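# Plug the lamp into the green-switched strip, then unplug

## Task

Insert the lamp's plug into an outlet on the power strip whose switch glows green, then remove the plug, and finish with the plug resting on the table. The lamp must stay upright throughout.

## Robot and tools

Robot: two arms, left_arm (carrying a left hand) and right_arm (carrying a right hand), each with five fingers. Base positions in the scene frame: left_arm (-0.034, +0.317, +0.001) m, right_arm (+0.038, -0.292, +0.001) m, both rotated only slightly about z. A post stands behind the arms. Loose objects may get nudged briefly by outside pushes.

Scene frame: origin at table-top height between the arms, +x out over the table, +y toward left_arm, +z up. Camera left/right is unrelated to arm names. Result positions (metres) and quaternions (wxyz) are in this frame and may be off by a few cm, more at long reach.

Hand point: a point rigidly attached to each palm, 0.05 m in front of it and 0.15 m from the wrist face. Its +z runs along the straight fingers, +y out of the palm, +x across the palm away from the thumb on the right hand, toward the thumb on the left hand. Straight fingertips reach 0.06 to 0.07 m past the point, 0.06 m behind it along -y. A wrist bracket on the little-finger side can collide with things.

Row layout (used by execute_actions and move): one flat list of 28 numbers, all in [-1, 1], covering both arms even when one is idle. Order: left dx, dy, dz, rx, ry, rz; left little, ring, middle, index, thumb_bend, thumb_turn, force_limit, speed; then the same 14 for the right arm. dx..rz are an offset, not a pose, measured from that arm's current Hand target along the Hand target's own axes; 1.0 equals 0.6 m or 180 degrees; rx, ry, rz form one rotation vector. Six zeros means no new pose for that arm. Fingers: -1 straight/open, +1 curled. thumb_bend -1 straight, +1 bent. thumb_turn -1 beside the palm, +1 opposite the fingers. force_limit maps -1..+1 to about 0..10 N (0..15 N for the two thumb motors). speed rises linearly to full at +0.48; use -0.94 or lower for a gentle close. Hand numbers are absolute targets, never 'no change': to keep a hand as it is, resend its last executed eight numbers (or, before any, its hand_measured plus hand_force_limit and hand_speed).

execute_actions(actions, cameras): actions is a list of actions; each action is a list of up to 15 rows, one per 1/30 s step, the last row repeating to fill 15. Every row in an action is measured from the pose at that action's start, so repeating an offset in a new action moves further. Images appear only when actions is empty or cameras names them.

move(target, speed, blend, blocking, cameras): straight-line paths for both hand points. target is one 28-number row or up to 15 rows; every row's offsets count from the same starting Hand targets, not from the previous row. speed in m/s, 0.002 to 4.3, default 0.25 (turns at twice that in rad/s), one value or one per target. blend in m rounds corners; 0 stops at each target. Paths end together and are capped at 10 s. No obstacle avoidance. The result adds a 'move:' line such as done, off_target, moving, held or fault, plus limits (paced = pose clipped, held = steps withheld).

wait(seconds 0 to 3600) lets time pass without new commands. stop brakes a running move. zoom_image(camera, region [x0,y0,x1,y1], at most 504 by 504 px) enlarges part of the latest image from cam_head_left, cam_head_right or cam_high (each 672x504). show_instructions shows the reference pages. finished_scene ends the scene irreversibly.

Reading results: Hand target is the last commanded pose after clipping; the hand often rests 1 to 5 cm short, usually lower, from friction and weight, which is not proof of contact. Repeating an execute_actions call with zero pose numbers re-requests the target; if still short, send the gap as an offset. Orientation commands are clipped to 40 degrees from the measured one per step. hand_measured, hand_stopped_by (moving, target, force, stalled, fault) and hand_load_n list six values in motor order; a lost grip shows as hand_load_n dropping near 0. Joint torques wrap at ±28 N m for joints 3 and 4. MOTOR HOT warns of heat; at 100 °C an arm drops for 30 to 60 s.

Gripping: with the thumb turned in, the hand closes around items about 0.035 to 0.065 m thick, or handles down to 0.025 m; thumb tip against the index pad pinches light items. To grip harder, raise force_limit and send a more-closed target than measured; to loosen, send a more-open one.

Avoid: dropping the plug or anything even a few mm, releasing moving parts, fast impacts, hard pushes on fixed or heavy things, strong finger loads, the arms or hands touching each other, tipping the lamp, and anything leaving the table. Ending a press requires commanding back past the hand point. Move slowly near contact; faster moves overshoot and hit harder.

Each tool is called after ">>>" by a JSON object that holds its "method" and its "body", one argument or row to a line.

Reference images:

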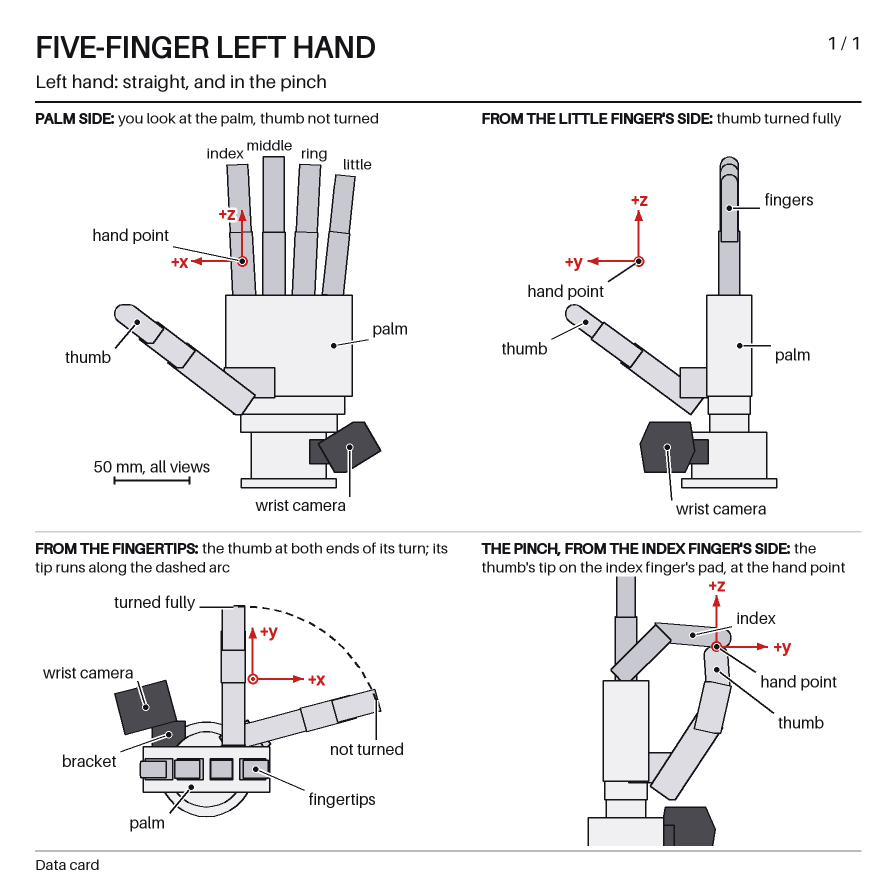

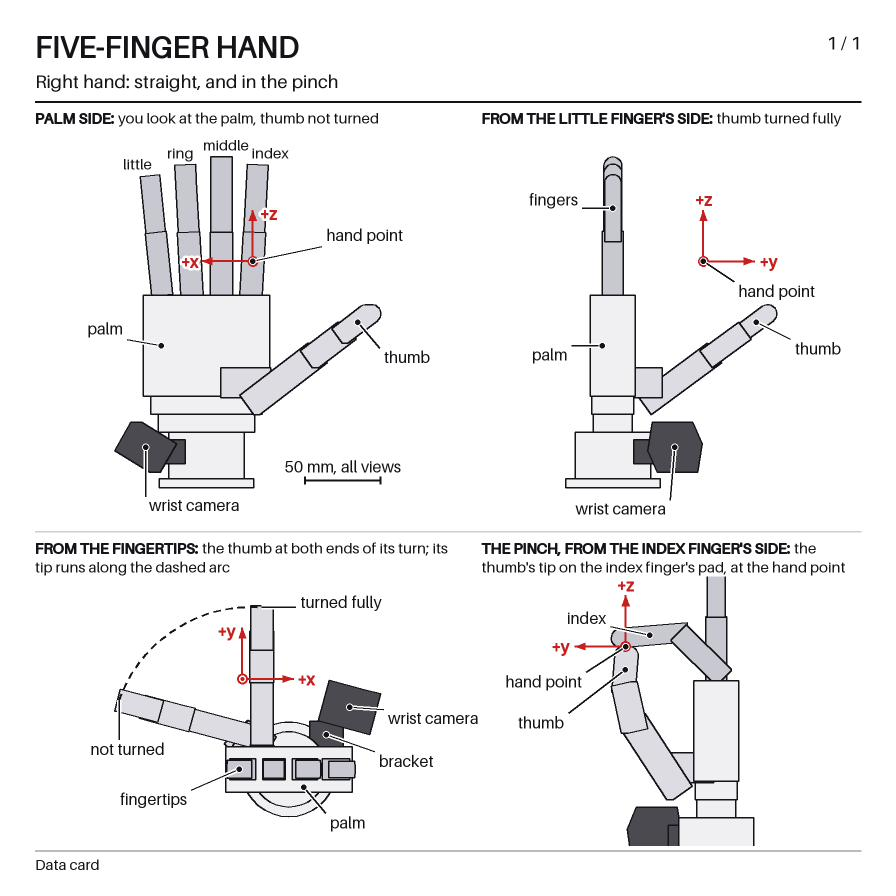

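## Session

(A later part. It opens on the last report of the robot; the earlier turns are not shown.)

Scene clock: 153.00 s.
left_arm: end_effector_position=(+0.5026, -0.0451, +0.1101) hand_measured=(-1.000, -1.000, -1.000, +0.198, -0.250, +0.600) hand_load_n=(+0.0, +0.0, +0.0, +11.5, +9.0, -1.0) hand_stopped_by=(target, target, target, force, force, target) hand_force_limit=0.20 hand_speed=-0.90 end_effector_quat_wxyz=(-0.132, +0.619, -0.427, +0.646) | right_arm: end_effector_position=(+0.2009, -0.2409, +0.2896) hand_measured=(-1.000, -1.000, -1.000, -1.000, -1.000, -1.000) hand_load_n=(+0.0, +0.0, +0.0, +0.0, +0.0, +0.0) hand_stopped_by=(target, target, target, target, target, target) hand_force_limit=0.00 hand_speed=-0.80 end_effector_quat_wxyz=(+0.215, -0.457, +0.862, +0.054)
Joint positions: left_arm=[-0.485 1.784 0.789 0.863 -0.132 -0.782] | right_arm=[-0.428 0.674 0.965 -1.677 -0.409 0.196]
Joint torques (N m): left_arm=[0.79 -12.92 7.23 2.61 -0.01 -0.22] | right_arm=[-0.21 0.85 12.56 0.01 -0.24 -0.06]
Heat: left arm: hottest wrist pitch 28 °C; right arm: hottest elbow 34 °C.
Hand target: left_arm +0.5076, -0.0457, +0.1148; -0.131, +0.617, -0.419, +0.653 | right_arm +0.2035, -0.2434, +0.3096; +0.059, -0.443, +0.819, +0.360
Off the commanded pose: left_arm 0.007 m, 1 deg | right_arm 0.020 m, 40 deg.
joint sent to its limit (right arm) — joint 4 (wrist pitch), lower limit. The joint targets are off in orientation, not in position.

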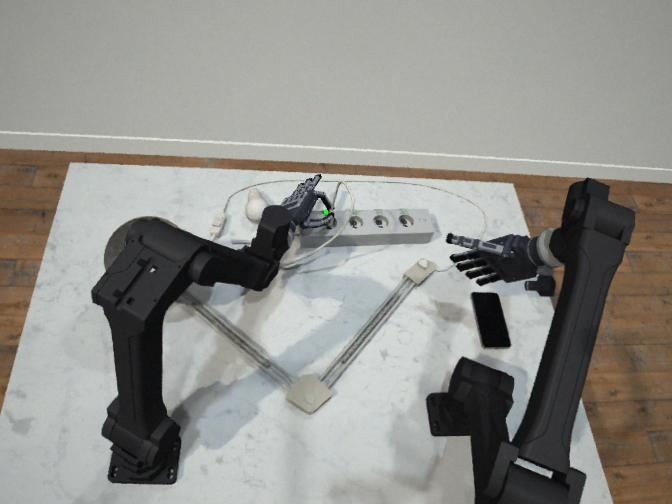

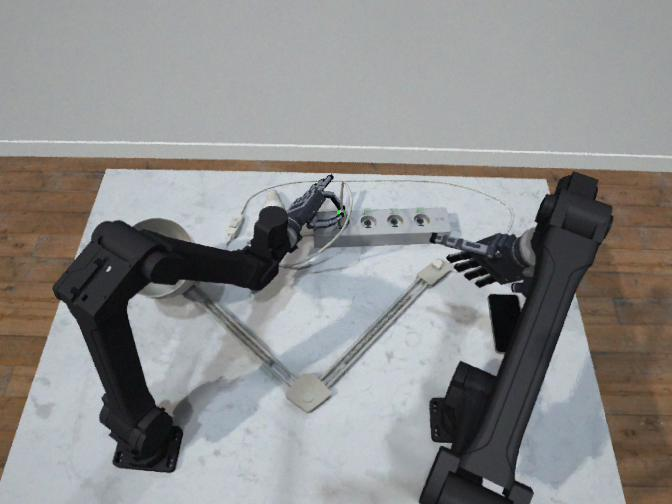

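>>> {"method": "move", "body": {
  "target": [
    [-0.0037,0.0063,-0.0037,0,0,0,-1,-1,-1,0.5,0.0,0.6,0.2,-0.9,0,0,0,0,0,0,-1,-1,-1,-1,-1,-1,0,-0.8]
  ],
  "speed": 0.03,
  "cameras": ["cam_head_left","cam_head_right"]
}}

>>> {"method": "zoom_image", "body": {
  "camera": "cam_head_left",
  "region": [325, 218, 339, 232]
}}

>>> {"method": "zoom_image", "body": {
  "camera": "cam_head_right",
  "region": [330, 204, 354, 234]
}}

Scene clock: 153.77 s.
left_arm: end_effector_position=(+0.5030, -0.0453, +0.1121) hand_measured=(-1.000, -1.000, -1.000, +0.198, -0.250, +0.600) hand_load_n=(+0.0, +0.0, +0.0, +12.0, +9.0, -0.5) hand_stopped_by=(target, target, target, force, force, target) hand_force_limit=0.20 hand_speed=-0.90 end_effector_quat_wxyz=(-0.133, +0.617, -0.425, +0.649) | right_arm: end_effector_position=(+0.2009, -0.2409, +0.2896) hand_measured=(-1.000, -1.000, -1.000, -1.000, -1.000, -1.000) hand_load_n=(+0.0, +0.0, +0.0, +0.0, +0.0, +0.0) hand_stopped_by=(target, target, target, target, target, target) hand_force_limit=0.00 hand_speed=-0.80 end_effector_quat_wxyz=(+0.215, -0.457, +0.862, +0.054)
Joint positions: left_arm=[-0.485 1.784 0.789 0.872 -0.133 -0.782] | right_arm=[-0.428 0.674 0.965 -1.677 -0.409 0.196]
Joint torques (N m): left_arm=[0.5 -12.04 6.48 2.81 -0.11 -0.23] | right_arm=[-0.15 0.85 12.57 0.02 -0.25 -0.07]
Heat: left arm: hottest wrist pitch 28 °C; right arm: hottest elbow 34 °C.
Hand target: left_arm +0.5047, -0.0457, +0.1108; -0.131, +0.617, -0.419, +0.653 | right_arm +0.2035, -0.2434, +0.3096; +0.059, -0.443, +0.819, +0.360
Off the commanded pose: left_arm 0.002 m, 1 deg | right_arm 0.020 m, 40 deg.
joint sent to its limit (right arm) — joint 4 (wrist pitch), lower limit. The joint targets are off in orientation, not in position.
move: done

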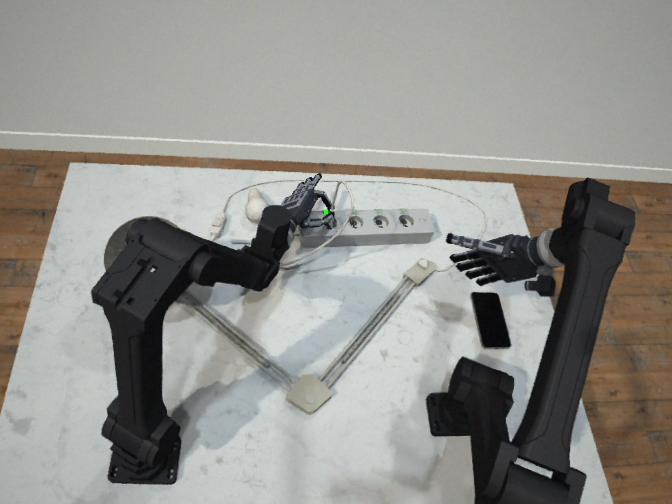

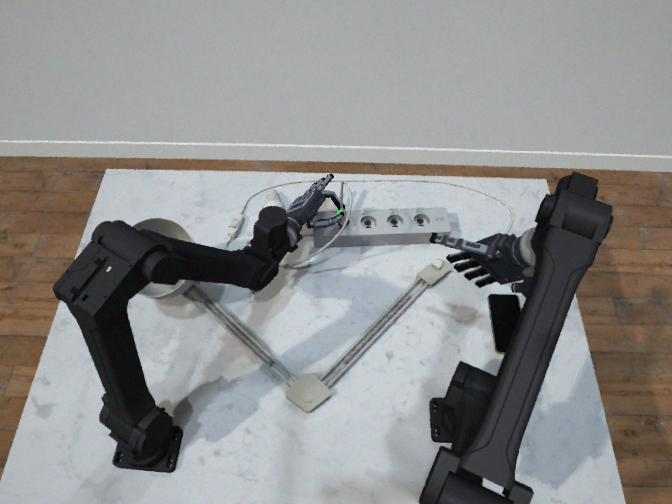

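Scaled by 36.000 from the camera's image (finer frame: 960x720).

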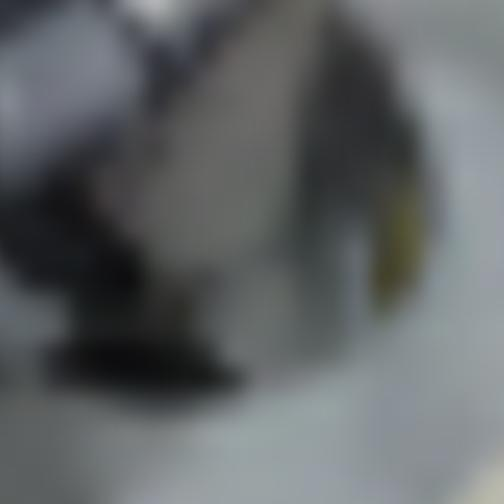

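Scaled by 16.800 from the camera's image (finer frame: 960x720).

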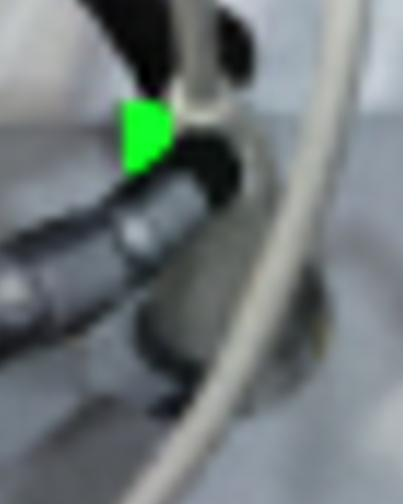

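>>> {"method": "move", "body": {
  "target": [
    [-0.0062,0.0078,-0.0015,0,0,0,-1,-1,-1,0.5,0.0,0.6,0.2,-0.9,0,0,0,0,0,0,-1,-1,-1,-1,-1,-1,0,-0.8]
  ],
  "speed": 0.03,
  "cameras": ["cam_head_left","cam_head_right"]
}}

>>> {"method": "zoom_image", "body": {
  "camera": "cam_head_left",
  "region": [325, 218, 339, 232]
}}

>>> {"method": "zoom_image", "body": {
  "camera": "cam_head_right",
  "region": [330, 204, 354, 234]
}}

Scene clock: 154.57 s.
left_arm: end_effector_position=(+0.5024, -0.0445, +0.1067) hand_measured=(-1.000, -1.000, -1.000, +0.198, -0.250, +0.600) hand_load_n=(+0.0, +0.0, +0.0, +12.0, +9.0, -0.5) hand_stopped_by=(target, target, target, force, force, target) hand_force_limit=0.20 hand_speed=-0.90 end_effector_quat_wxyz=(-0.133, +0.617, -0.423, +0.650) | right_arm: end_effector_position=(+0.2009, -0.2409, +0.2896) hand_measured=(-1.000, -1.000, -1.000, -1.000, -1.000, -1.000) hand_load_n=(+0.0, +0.0, +0.0, +0.0, +0.0, +0.0) hand_stopped_by=(target, target, target, target, target, target) hand_force_limit=0.00 hand_speed=-0.80 end_effector_quat_wxyz=(+0.215, -0.457, +0.862, +0.054)
Joint positions: left_arm=[-0.485 1.798 0.784 0.892 -0.134 -0.785] | right_arm=[-0.428 0.674 0.965 -1.677 -0.409 0.196]
Joint torques (N m): left_arm=[0.32 -12.57 6.17 2.74 -0.12 -0.21] | right_arm=[-0.21 0.85 12.55 0.01 -0.24 -0.06]
Heat: left arm: hottest wrist pitch 28 °C; right arm: hottest elbow 34 °C.
Hand target: left_arm +0.5029, -0.0456, +0.1048; -0.131, +0.617, -0.419, +0.653 | right_arm +0.2035, -0.2434, +0.3096; +0.059, -0.443, +0.819, +0.360
Off the commanded pose: left_arm 0.002 m, 1 deg | right_arm 0.020 m, 40 deg.
joint sent to its limit (right arm) — joint 4 (wrist pitch), lower limit. The joint targets are off in orientation, not in position.
move: done

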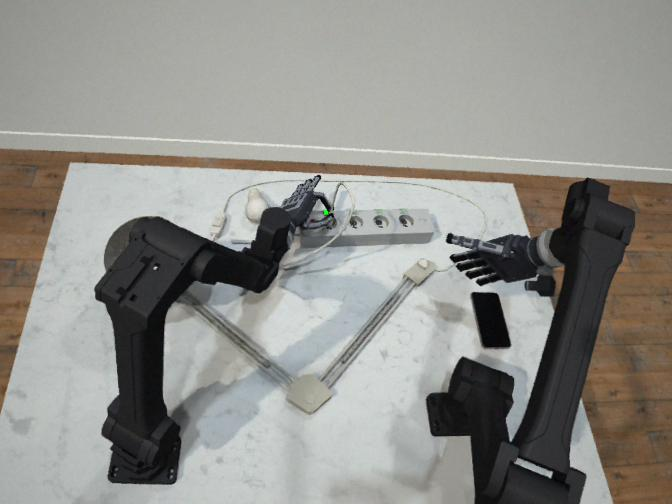

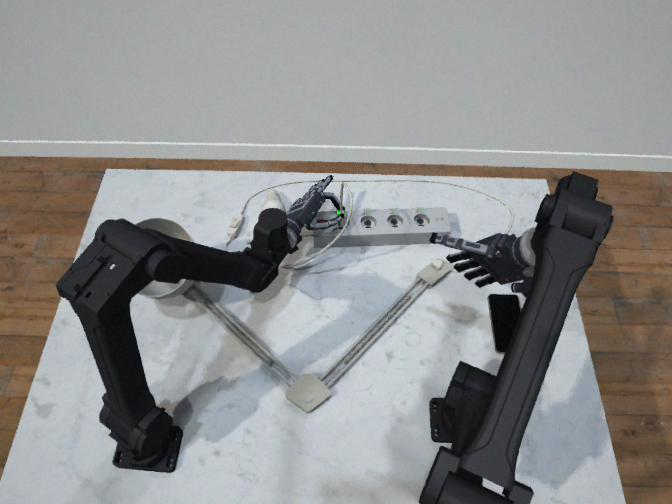

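Scaled by 36.000 from the camera's image (finer frame: 960x720).

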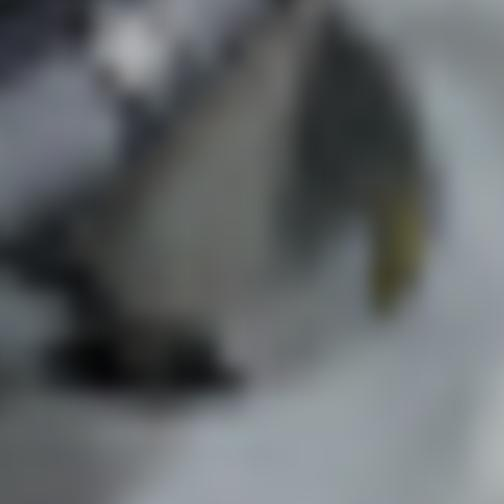

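Scaled by 16.800 from the camera's image (finer frame: 960x720).

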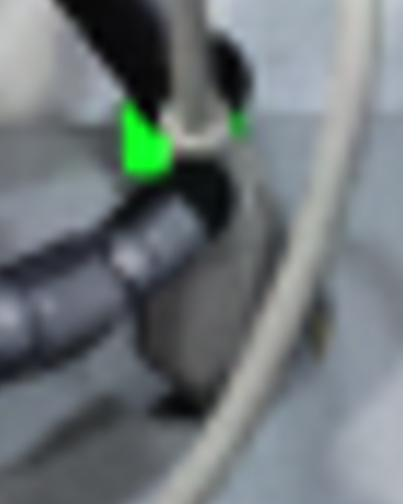

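>>> {"method": "move", "body": {
  "target": [
    [0.0035,0.002,-0.0058,0,0,0,-1,-1,-1,0.5,0.0,0.6,0.2,-0.9,0,0,0,0,0,0,-1,-1,-1,-1,-1,-1,0,-0.8]
  ],
  "speed": 0.03,
  "cameras": ["cam_head_left","cam_head_right"]
}}

>>> {"method": "zoom_image", "body": {
  "camera": "cam_head_left",
  "region": [325, 218, 339, 232]
}}

>>> {"method": "zoom_image", "body": {
  "camera": "cam_head_right",
  "region": [330, 204, 354, 234]
}}

Scene clock: 155.50 s.
left_arm: end_effector_position=(+0.5016, -0.0435, +0.1063) hand_measured=(-1.000, -1.000, -1.000, +0.198, -0.250, +0.600) hand_load_n=(+0.0, +0.0, +0.0, +12.0, +9.0, -0.5) hand_stopped_by=(target, target, target, force, force, target) hand_force_limit=0.20 hand_speed=-0.90 end_effector_quat_wxyz=(-0.134, +0.619, -0.421, +0.650) | right_arm: end_effector_position=(+0.2009, -0.2409, +0.2896) hand_measured=(-1.000, -1.000, -1.000, -1.000, -1.000, -1.000) hand_load_n=(+0.0, +0.0, +0.0, +0.0, +0.0, +0.0) hand_stopped_by=(target, target, target, target, target, target) hand_force_limit=0.00 hand_speed=-0.80 end_effector_quat_wxyz=(+0.215, -0.457, +0.862, +0.054)
Joint positions: left_arm=[-0.486 1.798 0.779 0.898 -0.141 -0.788] | right_arm=[-0.428 0.674 0.965 -1.677 -0.409 0.196]
Joint torques (N m): left_arm=[-0.09 -13.16 5.86 2.56 -0.12 -0.19] | right_arm=[-0.15 0.85 12.57 0.01 -0.24 -0.07]
Heat: left arm: hottest wrist pitch 28 °C; right arm: hottest elbow 34 °C.
Hand target: left_arm +0.4989, -0.0465, +0.1059; -0.130, +0.617, -0.419, +0.653 | right_arm +0.2035, -0.2434, +0.3096; +0.059, -0.443, +0.819, +0.360
Off the commanded pose: left_arm 0.004 m, 1 deg | right_arm 0.020 m, 40 deg.
joint sent to its limit (right arm) — joint 4 (wrist pitch), lower limit. The joint targets are off in orientation, not in position.
move: done

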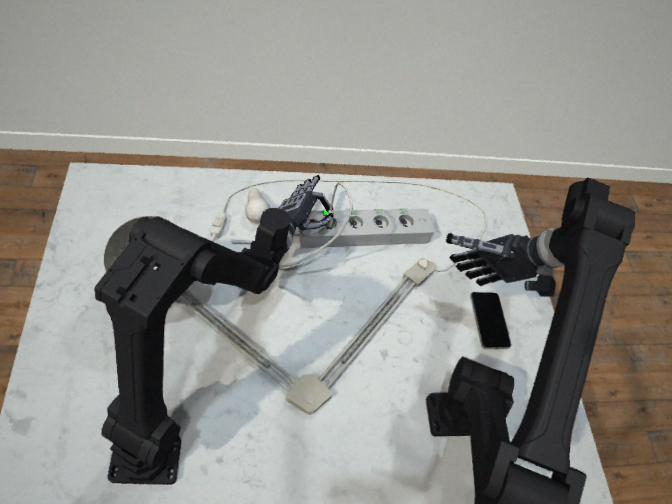

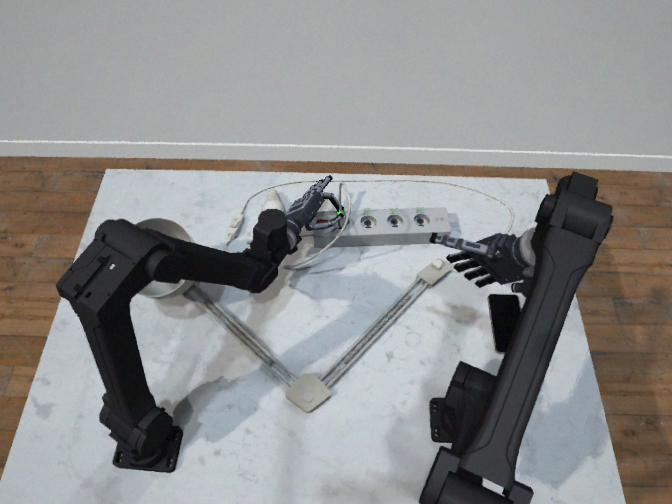

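Scaled by 36.000 from the camera's image (finer frame: 960x720).

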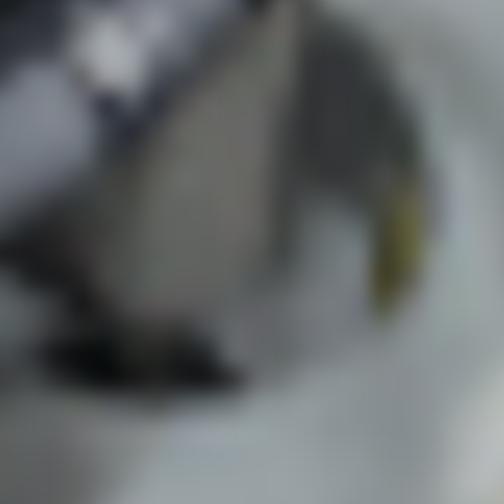

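Scaled by 16.800 from the camera's image (finer frame: 960x720).

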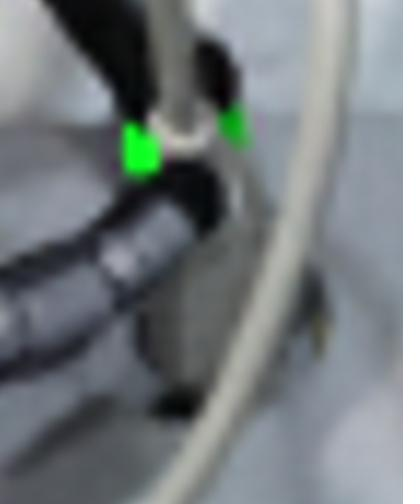

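>>> {"method": "execute_actions", "body": {
  "actions": []
}}

Scene clock: 156.03 s.
left_arm: end_effector_position=(+0.5016, -0.0435, +0.1063) hand_measured=(-1.000, -1.000, -1.000, +0.198, -0.250, +0.600) hand_load_n=(+0.0, +0.0, +0.0, +12.0, +9.0, -0.5) hand_stopped_by=(target, target, target, force, force, target) hand_force_limit=0.20 hand_speed=-0.90 end_effector_quat_wxyz=(-0.134, +0.619, -0.421, +0.650) | right_arm: end_effector_position=(+0.2009, -0.2409, +0.2896) hand_measured=(-1.000, -1.000, -1.000, -1.000, -1.000, -1.000) hand_load_n=(+0.0, +0.0, +0.0, +0.0, +0.0, +0.0) hand_stopped_by=(target, target, target, target, target, target) hand_force_limit=0.00 hand_speed=-0.80 end_effector_quat_wxyz=(+0.215, -0.457, +0.862, +0.054)
Joint positions: left_arm=[-0.486 1.798 0.779 0.898 -0.141 -0.788] | right_arm=[-0.428 0.674 0.965 -1.677 -0.409 0.196]
Joint velocities: within noise
Joint torques (N m): left_arm=[-0.09 -13.16 5.86 2.56 -0.11 -0.19] | right_arm=[-0.15 0.85 12.55 -0.01 -0.25 -0.06]
Heat: left arm: hottest wrist pitch 28 °C; right arm: hottest elbow 34 °C.
Hand target: left_arm +0.4989, -0.0465, +0.1059; -0.130, +0.617, -0.419, +0.653 | right_arm +0.2035, -0.2434, +0.3096; +0.059, -0.443, +0.819, +0.360
Off the commanded pose: left_arm 0.004 m, 1 deg | right_arm 0.020 m, 40 deg.

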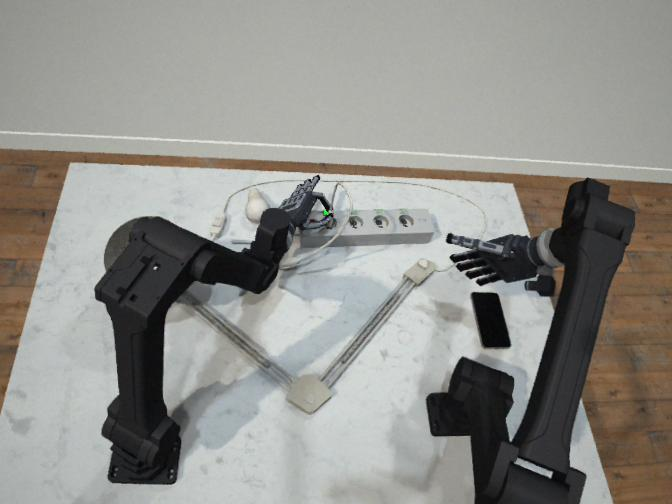

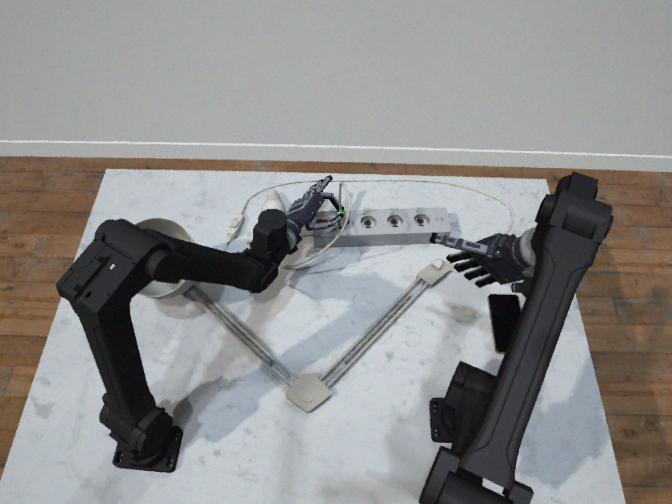

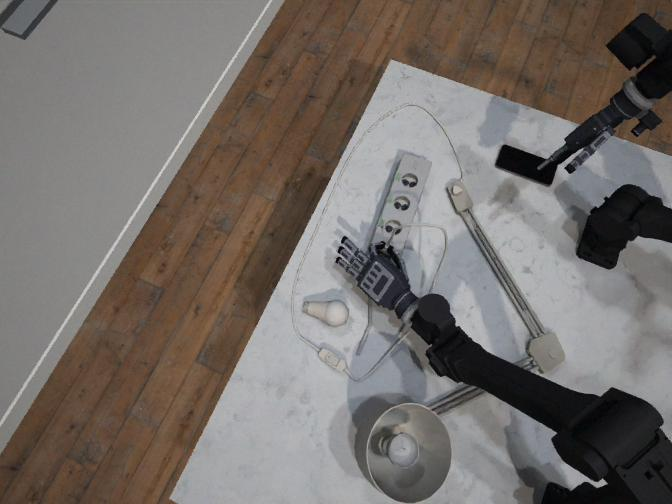

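>>> {"method": "zoom_image", "body": {
  "camera": "cam_head_right",
  "region": [300, 190, 460, 260]
}}

>>> {"method": "zoom_image", "body": {
  "camera": "cam_head_left",
  "region": [325, 218, 339, 232]
}}

>>> {"method": "zoom_image", "body": {
  "camera": "cam_high",
  "region": [360, 140, 440, 260]
}}

Scaled by 3.150 from the camera's image (finer frame: 960x720).

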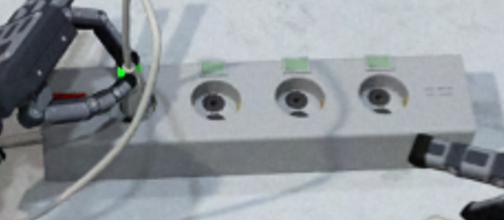

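Scaled by 36.000 from the camera's image (finer frame: 960x720).

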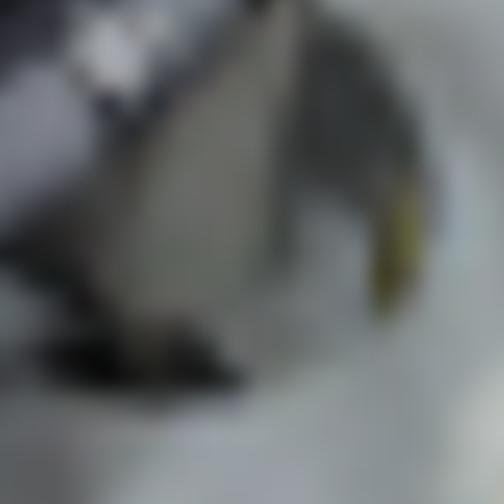

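Scaled by 4.200 from the camera's image (finer frame: 960x720).

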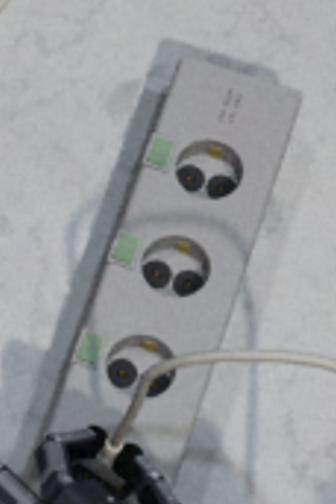

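>>> {"method": "execute_actions", "body": {
  "actions": [
    [[0.0141,0.01065,0.00536,0,0,0,-1,-1,-1,0.5,0.0,0.6,0.2,-0.9,0,0,0,0,0,0,-1,-1,-1,-1,-1,-1,0,-0.8],[0.0141,0.01065,0.00536,0,0,0,-1,-1,-1,0.5,0.0,0.6,0.2,-0.9,0,0,0,0,0,0,-1,-1,-1,-1,-1,-1,0,-0.8],[0.00183,0.00218,-0.00241,0,0,0,-1,-1,-1,0.5,0.0,0.6,0.2,-0.9,0,0,0,0,0,0,-1,-1,-1,-1,-1,-1,0,-0.8]]
  ],
  "cameras": ["all"]
}}

>>> {"method": "zoom_image", "body": {
  "camera": "cam_head_left",
  "region": [325, 218, 339, 232]
}}

>>> {"method": "zoom_image", "body": {
  "camera": "cam_head_right",
  "region": [330, 204, 354, 234]
}}

>>> {"method": "zoom_image", "body": {
  "camera": "cam_head_left",
  "region": [320, 204, 344, 234]
}}

Scene clock: 157.47 s.
left_arm: end_effector_position=(+0.4990, -0.0467, +0.1064) hand_measured=(-1.000, -1.000, -1.000, +0.198, -0.250, +0.600) hand_load_n=(+0.0, +0.0, +0.0, +11.5, +9.5, -1.5) hand_stopped_by=(target, target, target, force, force, target) hand_force_limit=0.20 hand_speed=-0.90 end_effector_quat_wxyz=(-0.133, +0.618, -0.420, +0.651) | right_arm: end_effector_position=(+0.2009, -0.2409, +0.2896) hand_measured=(-1.000, -1.000, -1.000, -1.000, -1.000, -1.000) hand_load_n=(+0.0, +0.0, +0.0, +0.0, +0.0, +0.0) hand_stopped_by=(target, target, target, target, target, target) hand_force_limit=0.00 hand_speed=-0.80 end_effector_quat_wxyz=(+0.215, -0.457, +0.862, +0.054)
Joint positions: left_arm=[-0.495 1.798 0.777 0.901 -0.149 -0.79] | right_arm=[-0.428 0.674 0.965 -1.677 -0.409 0.196]
Joint torques (N m): left_arm=[0.26 -13.33 5.71 2.51 0.04 -0.17] | right_arm=[-0.15 0.85 12.57 0.01 -0.25 -0.06]
Heat: left arm: hottest wrist pitch 28 °C; right arm: hottest elbow 34 °C.
Hand target: left_arm +0.4970, -0.0475, +0.1060; -0.131, +0.617, -0.419, +0.653 | right_arm +0.2035, -0.2434, +0.3096; +0.059, -0.443, +0.819, +0.360
Off the commanded pose: left_arm 0.002 m, 1 deg | right_arm 0.020 m, 40 deg.
joint sent to its limit (right arm) — joint 4 (wrist pitch), lower limit. The joint targets are off in orientation, not in position.

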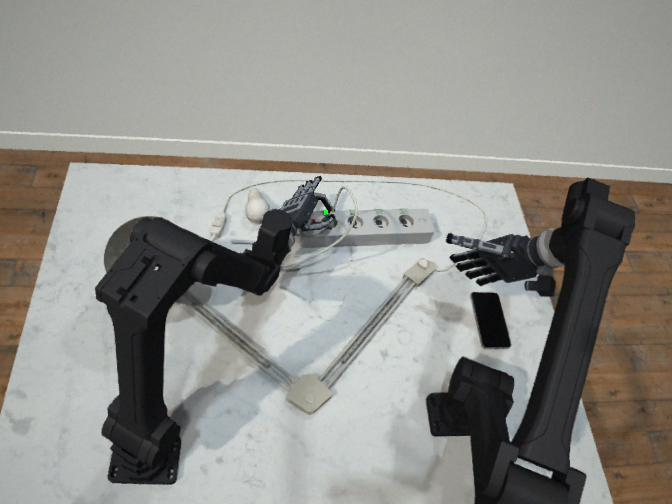

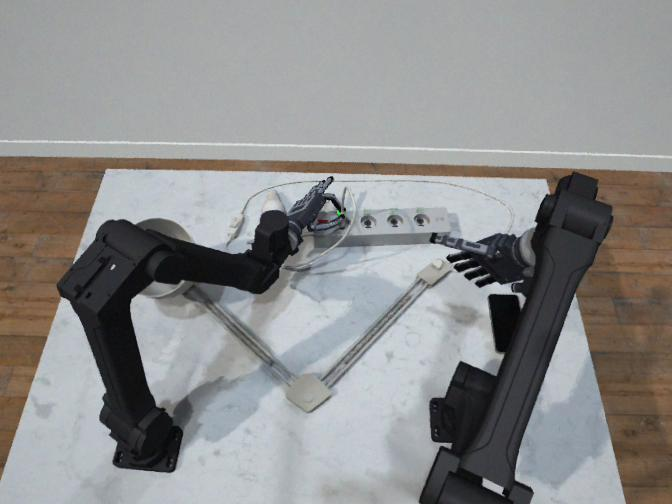

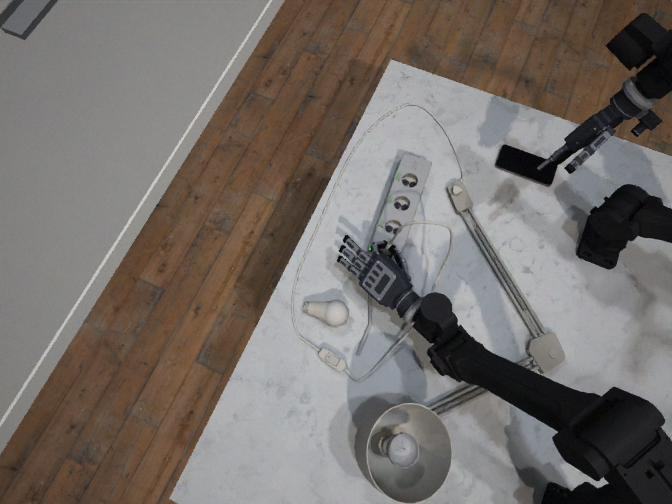

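Scaled by 36.000 from the camera's image (finer frame: 960x720).

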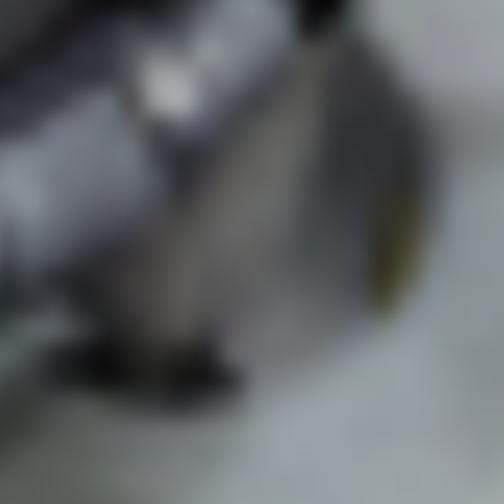

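Scaled by 16.800 from the camera's image (finer frame: 960x720).

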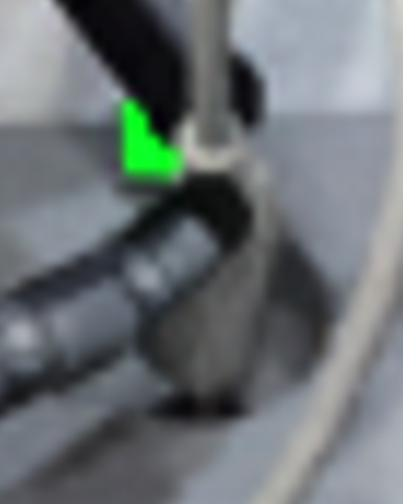

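Scaled by 16.800 from the camera's image (finer frame: 960x720).

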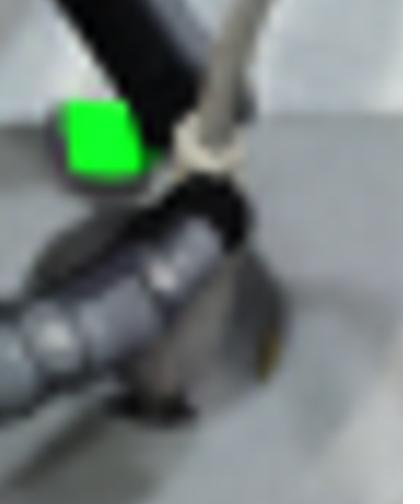

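>>> {"method": "execute_actions", "body": {
  "actions": [
    [[-0.00498,0.00415,0.00228,0,0,0,-1,-1,-1,0.5,0.0,0.6,0.2,-0.9,0,0,0,0,0,0,-1,-1,-1,-1,-1,-1,0,-0.8]]
  ]
}}

Scene clock: 158.47 s.
left_arm: end_effector_position=(+0.4985, -0.0466, +0.1069) hand_measured=(-1.000, -1.000, -1.000, +0.198, -0.250, +0.600) hand_load_n=(+0.0, +0.0, +0.0, +12.0, +9.0, -1.0) hand_stopped_by=(target, target, target, force, force, target) hand_force_limit=0.20 hand_speed=-0.90 end_effector_quat_wxyz=(-0.133, +0.617, -0.420, +0.652) | right_arm: end_effector_position=(+0.2009, -0.2409, +0.2896) hand_measured=(-1.000, -1.000, -1.000, -1.000, -1.000, -1.000) hand_load_n=(+0.0, +0.0, +0.0, +0.0, +0.0, +0.0) hand_stopped_by=(target, target, target, target, target, target) hand_force_limit=0.00 hand_speed=-0.80 end_effector_quat_wxyz=(+0.215, -0.457, +0.862, +0.054)
Joint positions: left_arm=[-0.495 1.798 0.776 0.906 -0.148 -0.79] | right_arm=[-0.428 0.674 0.965 -1.677 -0.409 0.196]
Joint torques (N m): left_arm=[0.32 -12.34 6.01 2.7 0.04 -0.17] | right_arm=[-0.15 0.85 12.55 0.01 -0.25 -0.07]
Heat: left arm: hottest wrist pitch 28 °C; right arm: hottest elbow 34 °C.
Hand target: left_arm +0.4980, -0.0475, +0.1021; -0.131, +0.617, -0.418, +0.653 | right_arm +0.2035, -0.2434, +0.3096; +0.059, -0.443, +0.819, +0.360
Off the commanded pose: left_arm 0.005 m, 0 deg | right_arm 0.020 m, 40 deg.
joint sent to its limit (right arm) — joint 4 (wrist pitch), lower limit. The joint targets are off in orientation, not in position.

>>> {"method": "execute_actions", "body": {
  "actions": [
    [[0.007,-0.00709,-0.0011,0,0,0,-1,-1,-1,0.5,0.0,0.6,0.2,-0.9,0,0,0,0,0,0,-1,-1,-1,-1,-1,-1,0,-0.8],[-0.0022,-0.0153,-0.0063,0,0,0,-1,-1,-1,0.5,0.0,0.6,0.2,-0.9,0,0,0,0,0,0,-1,-1,-1,-1,-1,-1,0,-0.8],[0.0035,-0.00575,-0.0014,0,0,0,-1,-1,-1,0.5,0.0,0.6,0.2,-0.9,0,0,0,0,0,0,-1,-1,-1,-1,-1,-1,0,-0.8]]
  ]
}}

Scene clock: 159.53 s.
left_arm: end_effector_position=(+0.4970, -0.0457, +0.1049) hand_measured=(-1.000, -1.000, -1.000, +0.198, -0.250, +0.600) hand_load_n=(+0.0, +0.0, +0.0, +12.0, +9.5, -0.5) hand_stopped_by=(target, target, target, force, force, target) hand_force_limit=0.20 hand_speed=-0.90 end_effector_quat_wxyz=(-0.131, +0.618, -0.422, +0.651) | right_arm: end_effector_position=(+0.2009, -0.2409, +0.2896) hand_measured=(-1.000, -1.000, -1.000, -1.000, -1.000, -1.000) hand_load_n=(+0.0, +0.0, +0.0, +0.0, -0.5, +0.0) hand_stopped_by=(target, target, target, target, target, target) hand_force_limit=0.00 hand_speed=-0.80 end_effector_quat_wxyz=(+0.215, -0.457, +0.862, +0.054)
Joint positions: left_arm=[-0.493 1.798 0.771 0.906 -0.142 -0.79] | right_arm=[-0.428 0.674 0.965 -1.677 -0.409 0.196]
Joint torques (N m): left_arm=[0.38 -13.22 6.32 2.3 -0.11 -0.17] | right_arm=[-0.15 0.91 12.59 0.01 -0.25 -0.06]
Heat: left arm: hottest wrist pitch 28 °C; right arm: hottest elbow 34 °C.
Hand target: left_arm +0.4980, -0.0465, +0.1061; -0.130, +0.617, -0.419, +0.653 | right_arm +0.2035, -0.2434, +0.3096; +0.059, -0.443, +0.819, +0.360
Off the commanded pose: left_arm 0.002 m, 1 deg | right_arm 0.020 m, 40 deg.
joint sent to its limit (right arm) — joint 4 (wrist pitch), lower limit. The joint targets are off in orientation, not in position.

>>> {"method": "wait", "body": {
  "seconds": 0.1,
  "cameras": ["all"]
}}

>>> {"method": "zoom_image", "body": {
  "camera": "cam_head_left",
  "region": [325, 218, 339, 232]
}}

>>> {"method": "zoom_image", "body": {
  "camera": "cam_head_right",
  "region": [330, 204, 354, 234]
}}

>>> {"method": "zoom_image", "body": {
  "camera": "cam_head_right",
  "region": [334, 218, 348, 232]
}}

Scene clock: 159.80 s.
left_arm: end_effector_position=(+0.4970, -0.0457, +0.1049) hand_measured=(-1.000, -1.000, -1.000, +0.198, -0.250, +0.600) hand_load_n=(-0.5, +0.0, +0.0, +12.0, +9.0, -0.5) hand_stopped_by=(target, target, target, force, force, target) hand_force_limit=0.20 hand_speed=-0.90 end_effector_quat_wxyz=(-0.131, +0.618, -0.422, +0.651) | right_arm: end_effector_position=(+0.2009, -0.2409, +0.2896) hand_measured=(-1.000, -1.000, -1.000, -1.000, -1.000, -1.000) hand_load_n=(+0.0, +0.0, +0.0, +0.0, +0.0, +0.0) hand_stopped_by=(target, target, target, target, target, target) hand_force_limit=0.00 hand_speed=-0.80 end_effector_quat_wxyz=(+0.215, -0.457, +0.862, +0.054)
Joint positions: left_arm=[-0.493 1.798 0.771 0.906 -0.142 -0.79] | right_arm=[-0.428 0.674 0.965 -1.677 -0.409 0.196]
Joint torques (N m): left_arm=[0.38 -13.22 6.3 2.3 -0.12 -0.17] | right_arm=[-0.21 0.85 12.57 -0.01 -0.25 -0.07]
Heat: left arm: hottest wrist pitch 28 °C; right arm: hottest elbow 34 °C.
Hand target: left_arm +0.4980, -0.0465, +0.1061; -0.130, +0.617, -0.419, +0.653 | right_arm +0.2035, -0.2434, +0.3096; +0.059, -0.443, +0.819, +0.360
Off the commanded pose: left_arm 0.002 m, 1 deg | right_arm 0.020 m, 40 deg.
wait: 0.10 s; at rest from the start

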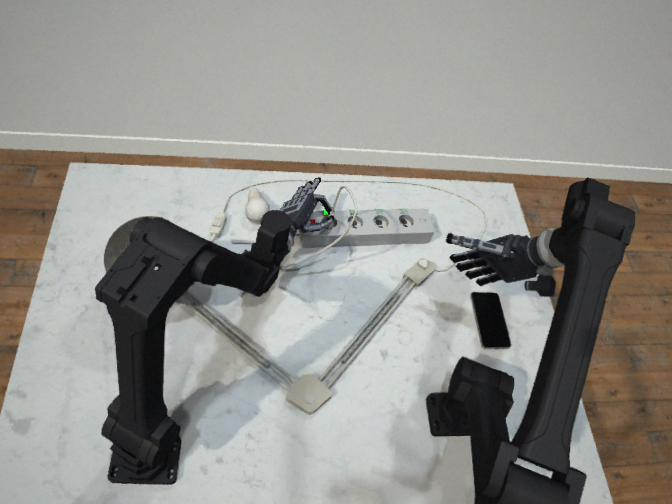

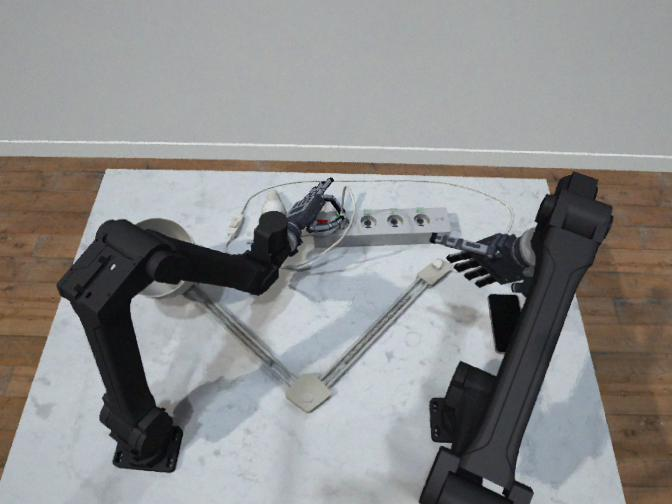

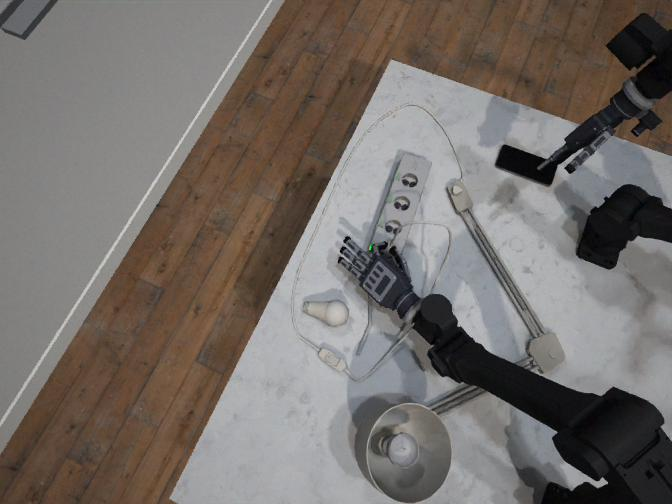

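Scaled by 36.000 from the camera's image (finer frame: 960x720).

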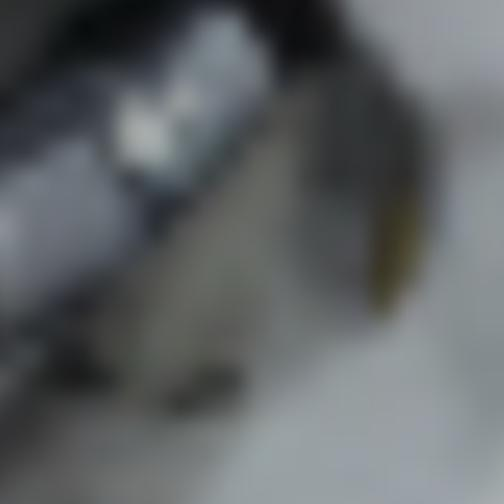

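Scaled by 16.800 from the camera's image (finer frame: 960x720).

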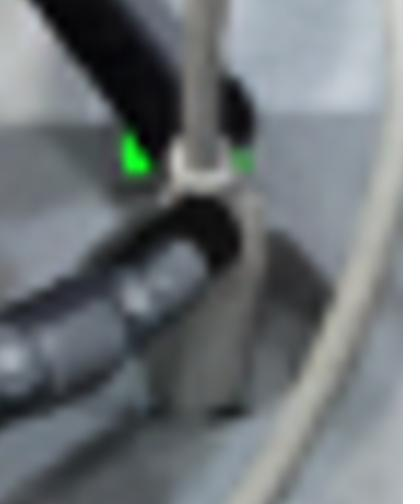

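Scaled by 36.000 from the camera's image (finer frame: 960x720).

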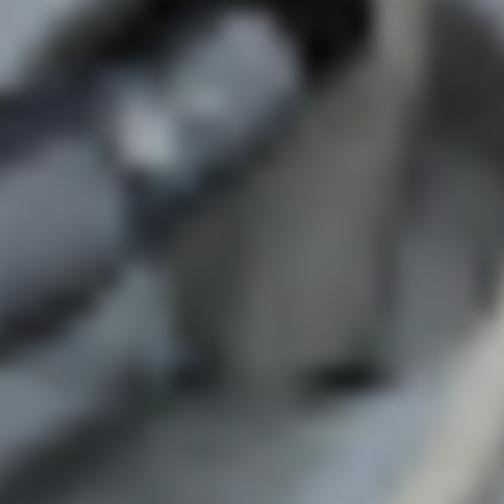

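>>> {"method": "zoom_image", "body": {
  "camera": "cam_head_left",
  "region": [320, 204, 344, 234]
}}

>>> {"method": "execute_actions", "body": {
  "actions": [
    [[-0.0052,0.0053,0.00085,0,0,0,-1,-1,-1,0.5,0.0,0.6,0.2,-0.9,0,0,0,0,0,0,-1,-1,-1,-1,-1,-1,0,-0.8]]
  ]
}}

Scaled by 16.800 from the camera's image (finer frame: 960x720).

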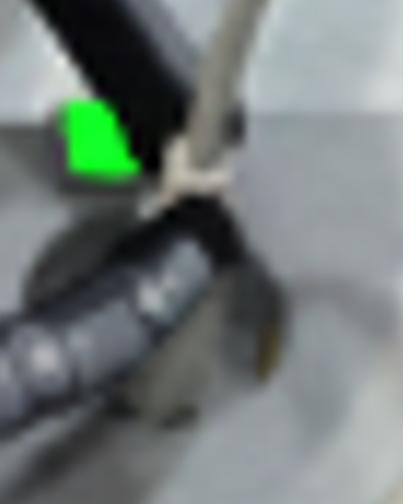

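Scene clock: 161.10 s.
left_arm: end_effector_position=(+0.4971, -0.0457, +0.1045) hand_measured=(-1.000, -1.000, -1.000, +0.198, -0.250, +0.600) hand_load_n=(+0.0, +0.0, +0.0, +12.0, +9.0, -0.5) hand_stopped_by=(target, target, target, force, force, target) hand_force_limit=0.20 hand_speed=-0.90 end_effector_quat_wxyz=(-0.131, +0.618, -0.422, +0.651) | right_arm: end_effector_position=(+0.2009, -0.2409, +0.2896) hand_measured=(-1.000, -1.000, -1.000, -1.000, -1.000, -1.000) hand_load_n=(+0.0, +0.0, +0.0, +0.0, +0.0, +0.0) hand_stopped_by=(target, target, target, target, target, target) hand_force_limit=0.00 hand_speed=-0.80 end_effector_quat_wxyz=(+0.215, -0.457, +0.862, +0.054)
Joint positions: left_arm=[-0.493 1.799 0.771 0.908 -0.142 -0.79] | right_arm=[-0.428 0.674 0.965 -1.677 -0.409 0.196]
Joint torques (N m): left_arm=[0.38 -12.34 6.2 2.74 -0.12 -0.17] | right_arm=[-0.15 0.85 12.57 -0.01 -0.25 -0.07]
Heat: left arm: hottest wrist pitch 28 °C; right arm: hottest elbow 34 °C.
Hand target: left_arm +0.4980, -0.0465, +0.1016; -0.130, +0.617, -0.419, +0.653 | right_arm +0.2035, -0.2434, +0.3096; +0.059, -0.443, +0.819, +0.360
Off the commanded pose: left_arm 0.003 m, 1 deg | right_arm 0.020 m, 40 deg.
joint sent to its limit (right arm) — joint 4 (wrist pitch), lower limit. The joint targets are off in orientation, not in position.

>>> {"method": "execute_actions", "body": {
  "actions": [
    [[-0.00068,-0.00115,0.00305,0,0,0,-1,-1,-1,0.5,0.0,0.6,0.2,-0.9,0,0,0,0,0,0,-1,-1,-1,-1,-1,-1,0,-0.8]]
  ]
}}

>>> {"method": "execute_actions", "body": {
  "actions": [
    [[-0.00068,-0.00115,0.00305,0,0,0,-1,-1,-1,0.5,0.0,0.6,0.2,-0.9,0,0,0,0,0,0,-1,-1,-1,-1,-1,-1,0,-0.8]]
  ]
}}

Scene clock: 162.00 s.
left_arm: end_effector_position=(+0.4971, -0.0457, +0.1042) hand_measured=(-1.000, -1.000, -1.000, +0.198, -0.250, +0.600) hand_load_n=(+0.0, +0.0, +0.0, +12.0, +9.0, -0.5) hand_stopped_by=(target, target, target, force, force, target) hand_force_limit=0.20 hand_speed=-0.90 end_effector_quat_wxyz=(-0.131, +0.618, -0.422, +0.650) | right_arm: end_effector_position=(+0.2009, -0.2409, +0.2896) hand_measured=(-1.000, -1.000, -1.000, -1.000, -1.000, -1.000) hand_load_n=(+0.5, +0.0, +0.0, +0.0, +0.0, +0.0) hand_stopped_by=(target, target, target, target, target, target) hand_force_limit=0.00 hand_speed=-0.80 end_effector_quat_wxyz=(+0.215, -0.457, +0.862, +0.054)
Joint positions: left_arm=[-0.493 1.8 0.771 0.908 -0.142 -0.79] | right_arm=[-0.428 0.674 0.965 -1.677 -0.409 0.196]
Joint torques (N m): left_arm=[0.56 -12.16 6.68 2.65 -0.02 -0.17] | right_arm=[-0.15 0.85 12.56 0.02 -0.24 -0.07]
Heat: left arm: hottest wrist pitch 28 °C; right arm: hottest elbow 34 °C.
Hand target: left_arm +0.5000, -0.0465, +0.1015; -0.130, +0.617, -0.419, +0.653 | right_arm +0.2035, -0.2434, +0.3096; +0.059, -0.443, +0.819, +0.360
Off the commanded pose: left_arm 0.004 m, 1 deg | right_arm 0.020 m, 40 deg.
joint sent to its limit (right arm) — joint 4 (wrist pitch), lower limit. The joint targets are off in orientation, not in position.

Scene clock: 162.70 s.
left_arm: end_effector_position=(+0.4969, -0.0459, +0.1040) hand_measured=(-1.000, -1.000, -1.000, +0.198, -0.250, +0.600) hand_load_n=(+0.0, +0.0, +0.0, +12.0, +9.0, -0.5) hand_stopped_by=(target, target, target, force, force, target) hand_force_limit=0.20 hand_speed=-0.90 end_effector_quat_wxyz=(-0.131, +0.618, -0.422, +0.650) | right_arm: end_effector_position=(+0.2009, -0.2409, +0.2896) hand_measured=(-1.000, -1.000, -1.000, -1.000, -1.000, -1.000) hand_load_n=(+0.0, +0.0, +0.0, +0.0, +0.0, +0.0) hand_stopped_by=(target, target, target, target, target, target) hand_force_limit=0.00 hand_speed=-0.80 end_effector_quat_wxyz=(+0.215, -0.457, +0.862, +0.054)
Joint positions: left_arm=[-0.493 1.801 0.771 0.908 -0.141 -0.79] | right_arm=[-0.428 0.674 0.965 -1.677 -0.409 0.196]
Joint torques (N m): left_arm=[0.79 -11.99 7.12 2.56 0.03 -0.17] | right_arm=[-0.15 0.85 12.56 -0.01 -0.24 -0.06]
Heat: left arm: hottest wrist pitch 28 °C; right arm: hottest elbow 34 °C.
Hand target: left_arm +0.5020, -0.0466, +0.1016; -0.130, +0.617, -0.419, +0.653 | right_arm +0.2035, -0.2434, +0.3096; +0.059, -0.443, +0.819, +0.360
Off the commanded pose: left_arm 0.006 m, 1 deg | right_arm 0.020 m, 40 deg.
joint sent to its limit (right arm) — joint 4 (wrist pitch), lower limit. The joint targets are off in orientation, not in position.

>>> {"method": "execute_actions", "body": {
  "actions": [
    [[-0.0065,0.0083,-0.0038,0,0,0,-1,-1,-1,0.5,0.0,0.6,0.2,-0.9,0,0,0,0,0,0,-1,-1,-1,-1,-1,-1,0,-0.8]]
  ]
}}

Scene clock: 163.63 s.
left_arm: end_effector_position=(+0.4977, -0.0464, +0.1036) hand_measured=(-1.000, -1.000, -1.000, +0.198, -0.250, +0.600) hand_load_n=(+0.0, +0.0, +0.0, +12.0, +9.0, +0.0) hand_stopped_by=(target, target, target, force, force, target) hand_force_limit=0.20 hand_speed=-0.90 end_effector_quat_wxyz=(-0.131, +0.615, -0.419, +0.655) | right_arm: end_effector_position=(+0.2009, -0.2409, +0.2896) hand_measured=(-1.000, -1.000, -1.000, -1.000, -1.000, -1.000) hand_load_n=(+0.0, +0.0, +0.0, +0.0, +0.0, +0.0) hand_stopped_by=(target, target, target, target, target, target) hand_force_limit=0.00 hand_speed=-0.80 end_effector_quat_wxyz=(+0.215, -0.457, +0.862, +0.054)
Joint positions: left_arm=[-0.493 1.811 0.771 0.931 -0.141 -0.792] | right_arm=[-0.428 0.674 0.965 -1.677 -0.409 0.196]
Joint torques (N m): left_arm=[0.56 -11.93 6.16 2.51 -0.08 -0.15] | right_arm=[-0.21 0.79 12.55 0.02 -0.25 -0.06]
Heat: left arm: hottest wrist pitch 28 °C; right arm: hottest elbow 34 °C.
Hand target: left_arm +0.4989, -0.0460, +0.0954; -0.130, +0.617, -0.419, +0.653 | right_arm +0.2035, -0.2434, +0.3096; +0.059, -0.443, +0.819, +0.360
Off the commanded pose: left_arm 0.008 m, 0 deg | right_arm 0.020 m, 40 deg.
joint sent to its limit (right arm) — joint 4 (wrist pitch), lower limit. The joint targets are off in orientation, not in position.


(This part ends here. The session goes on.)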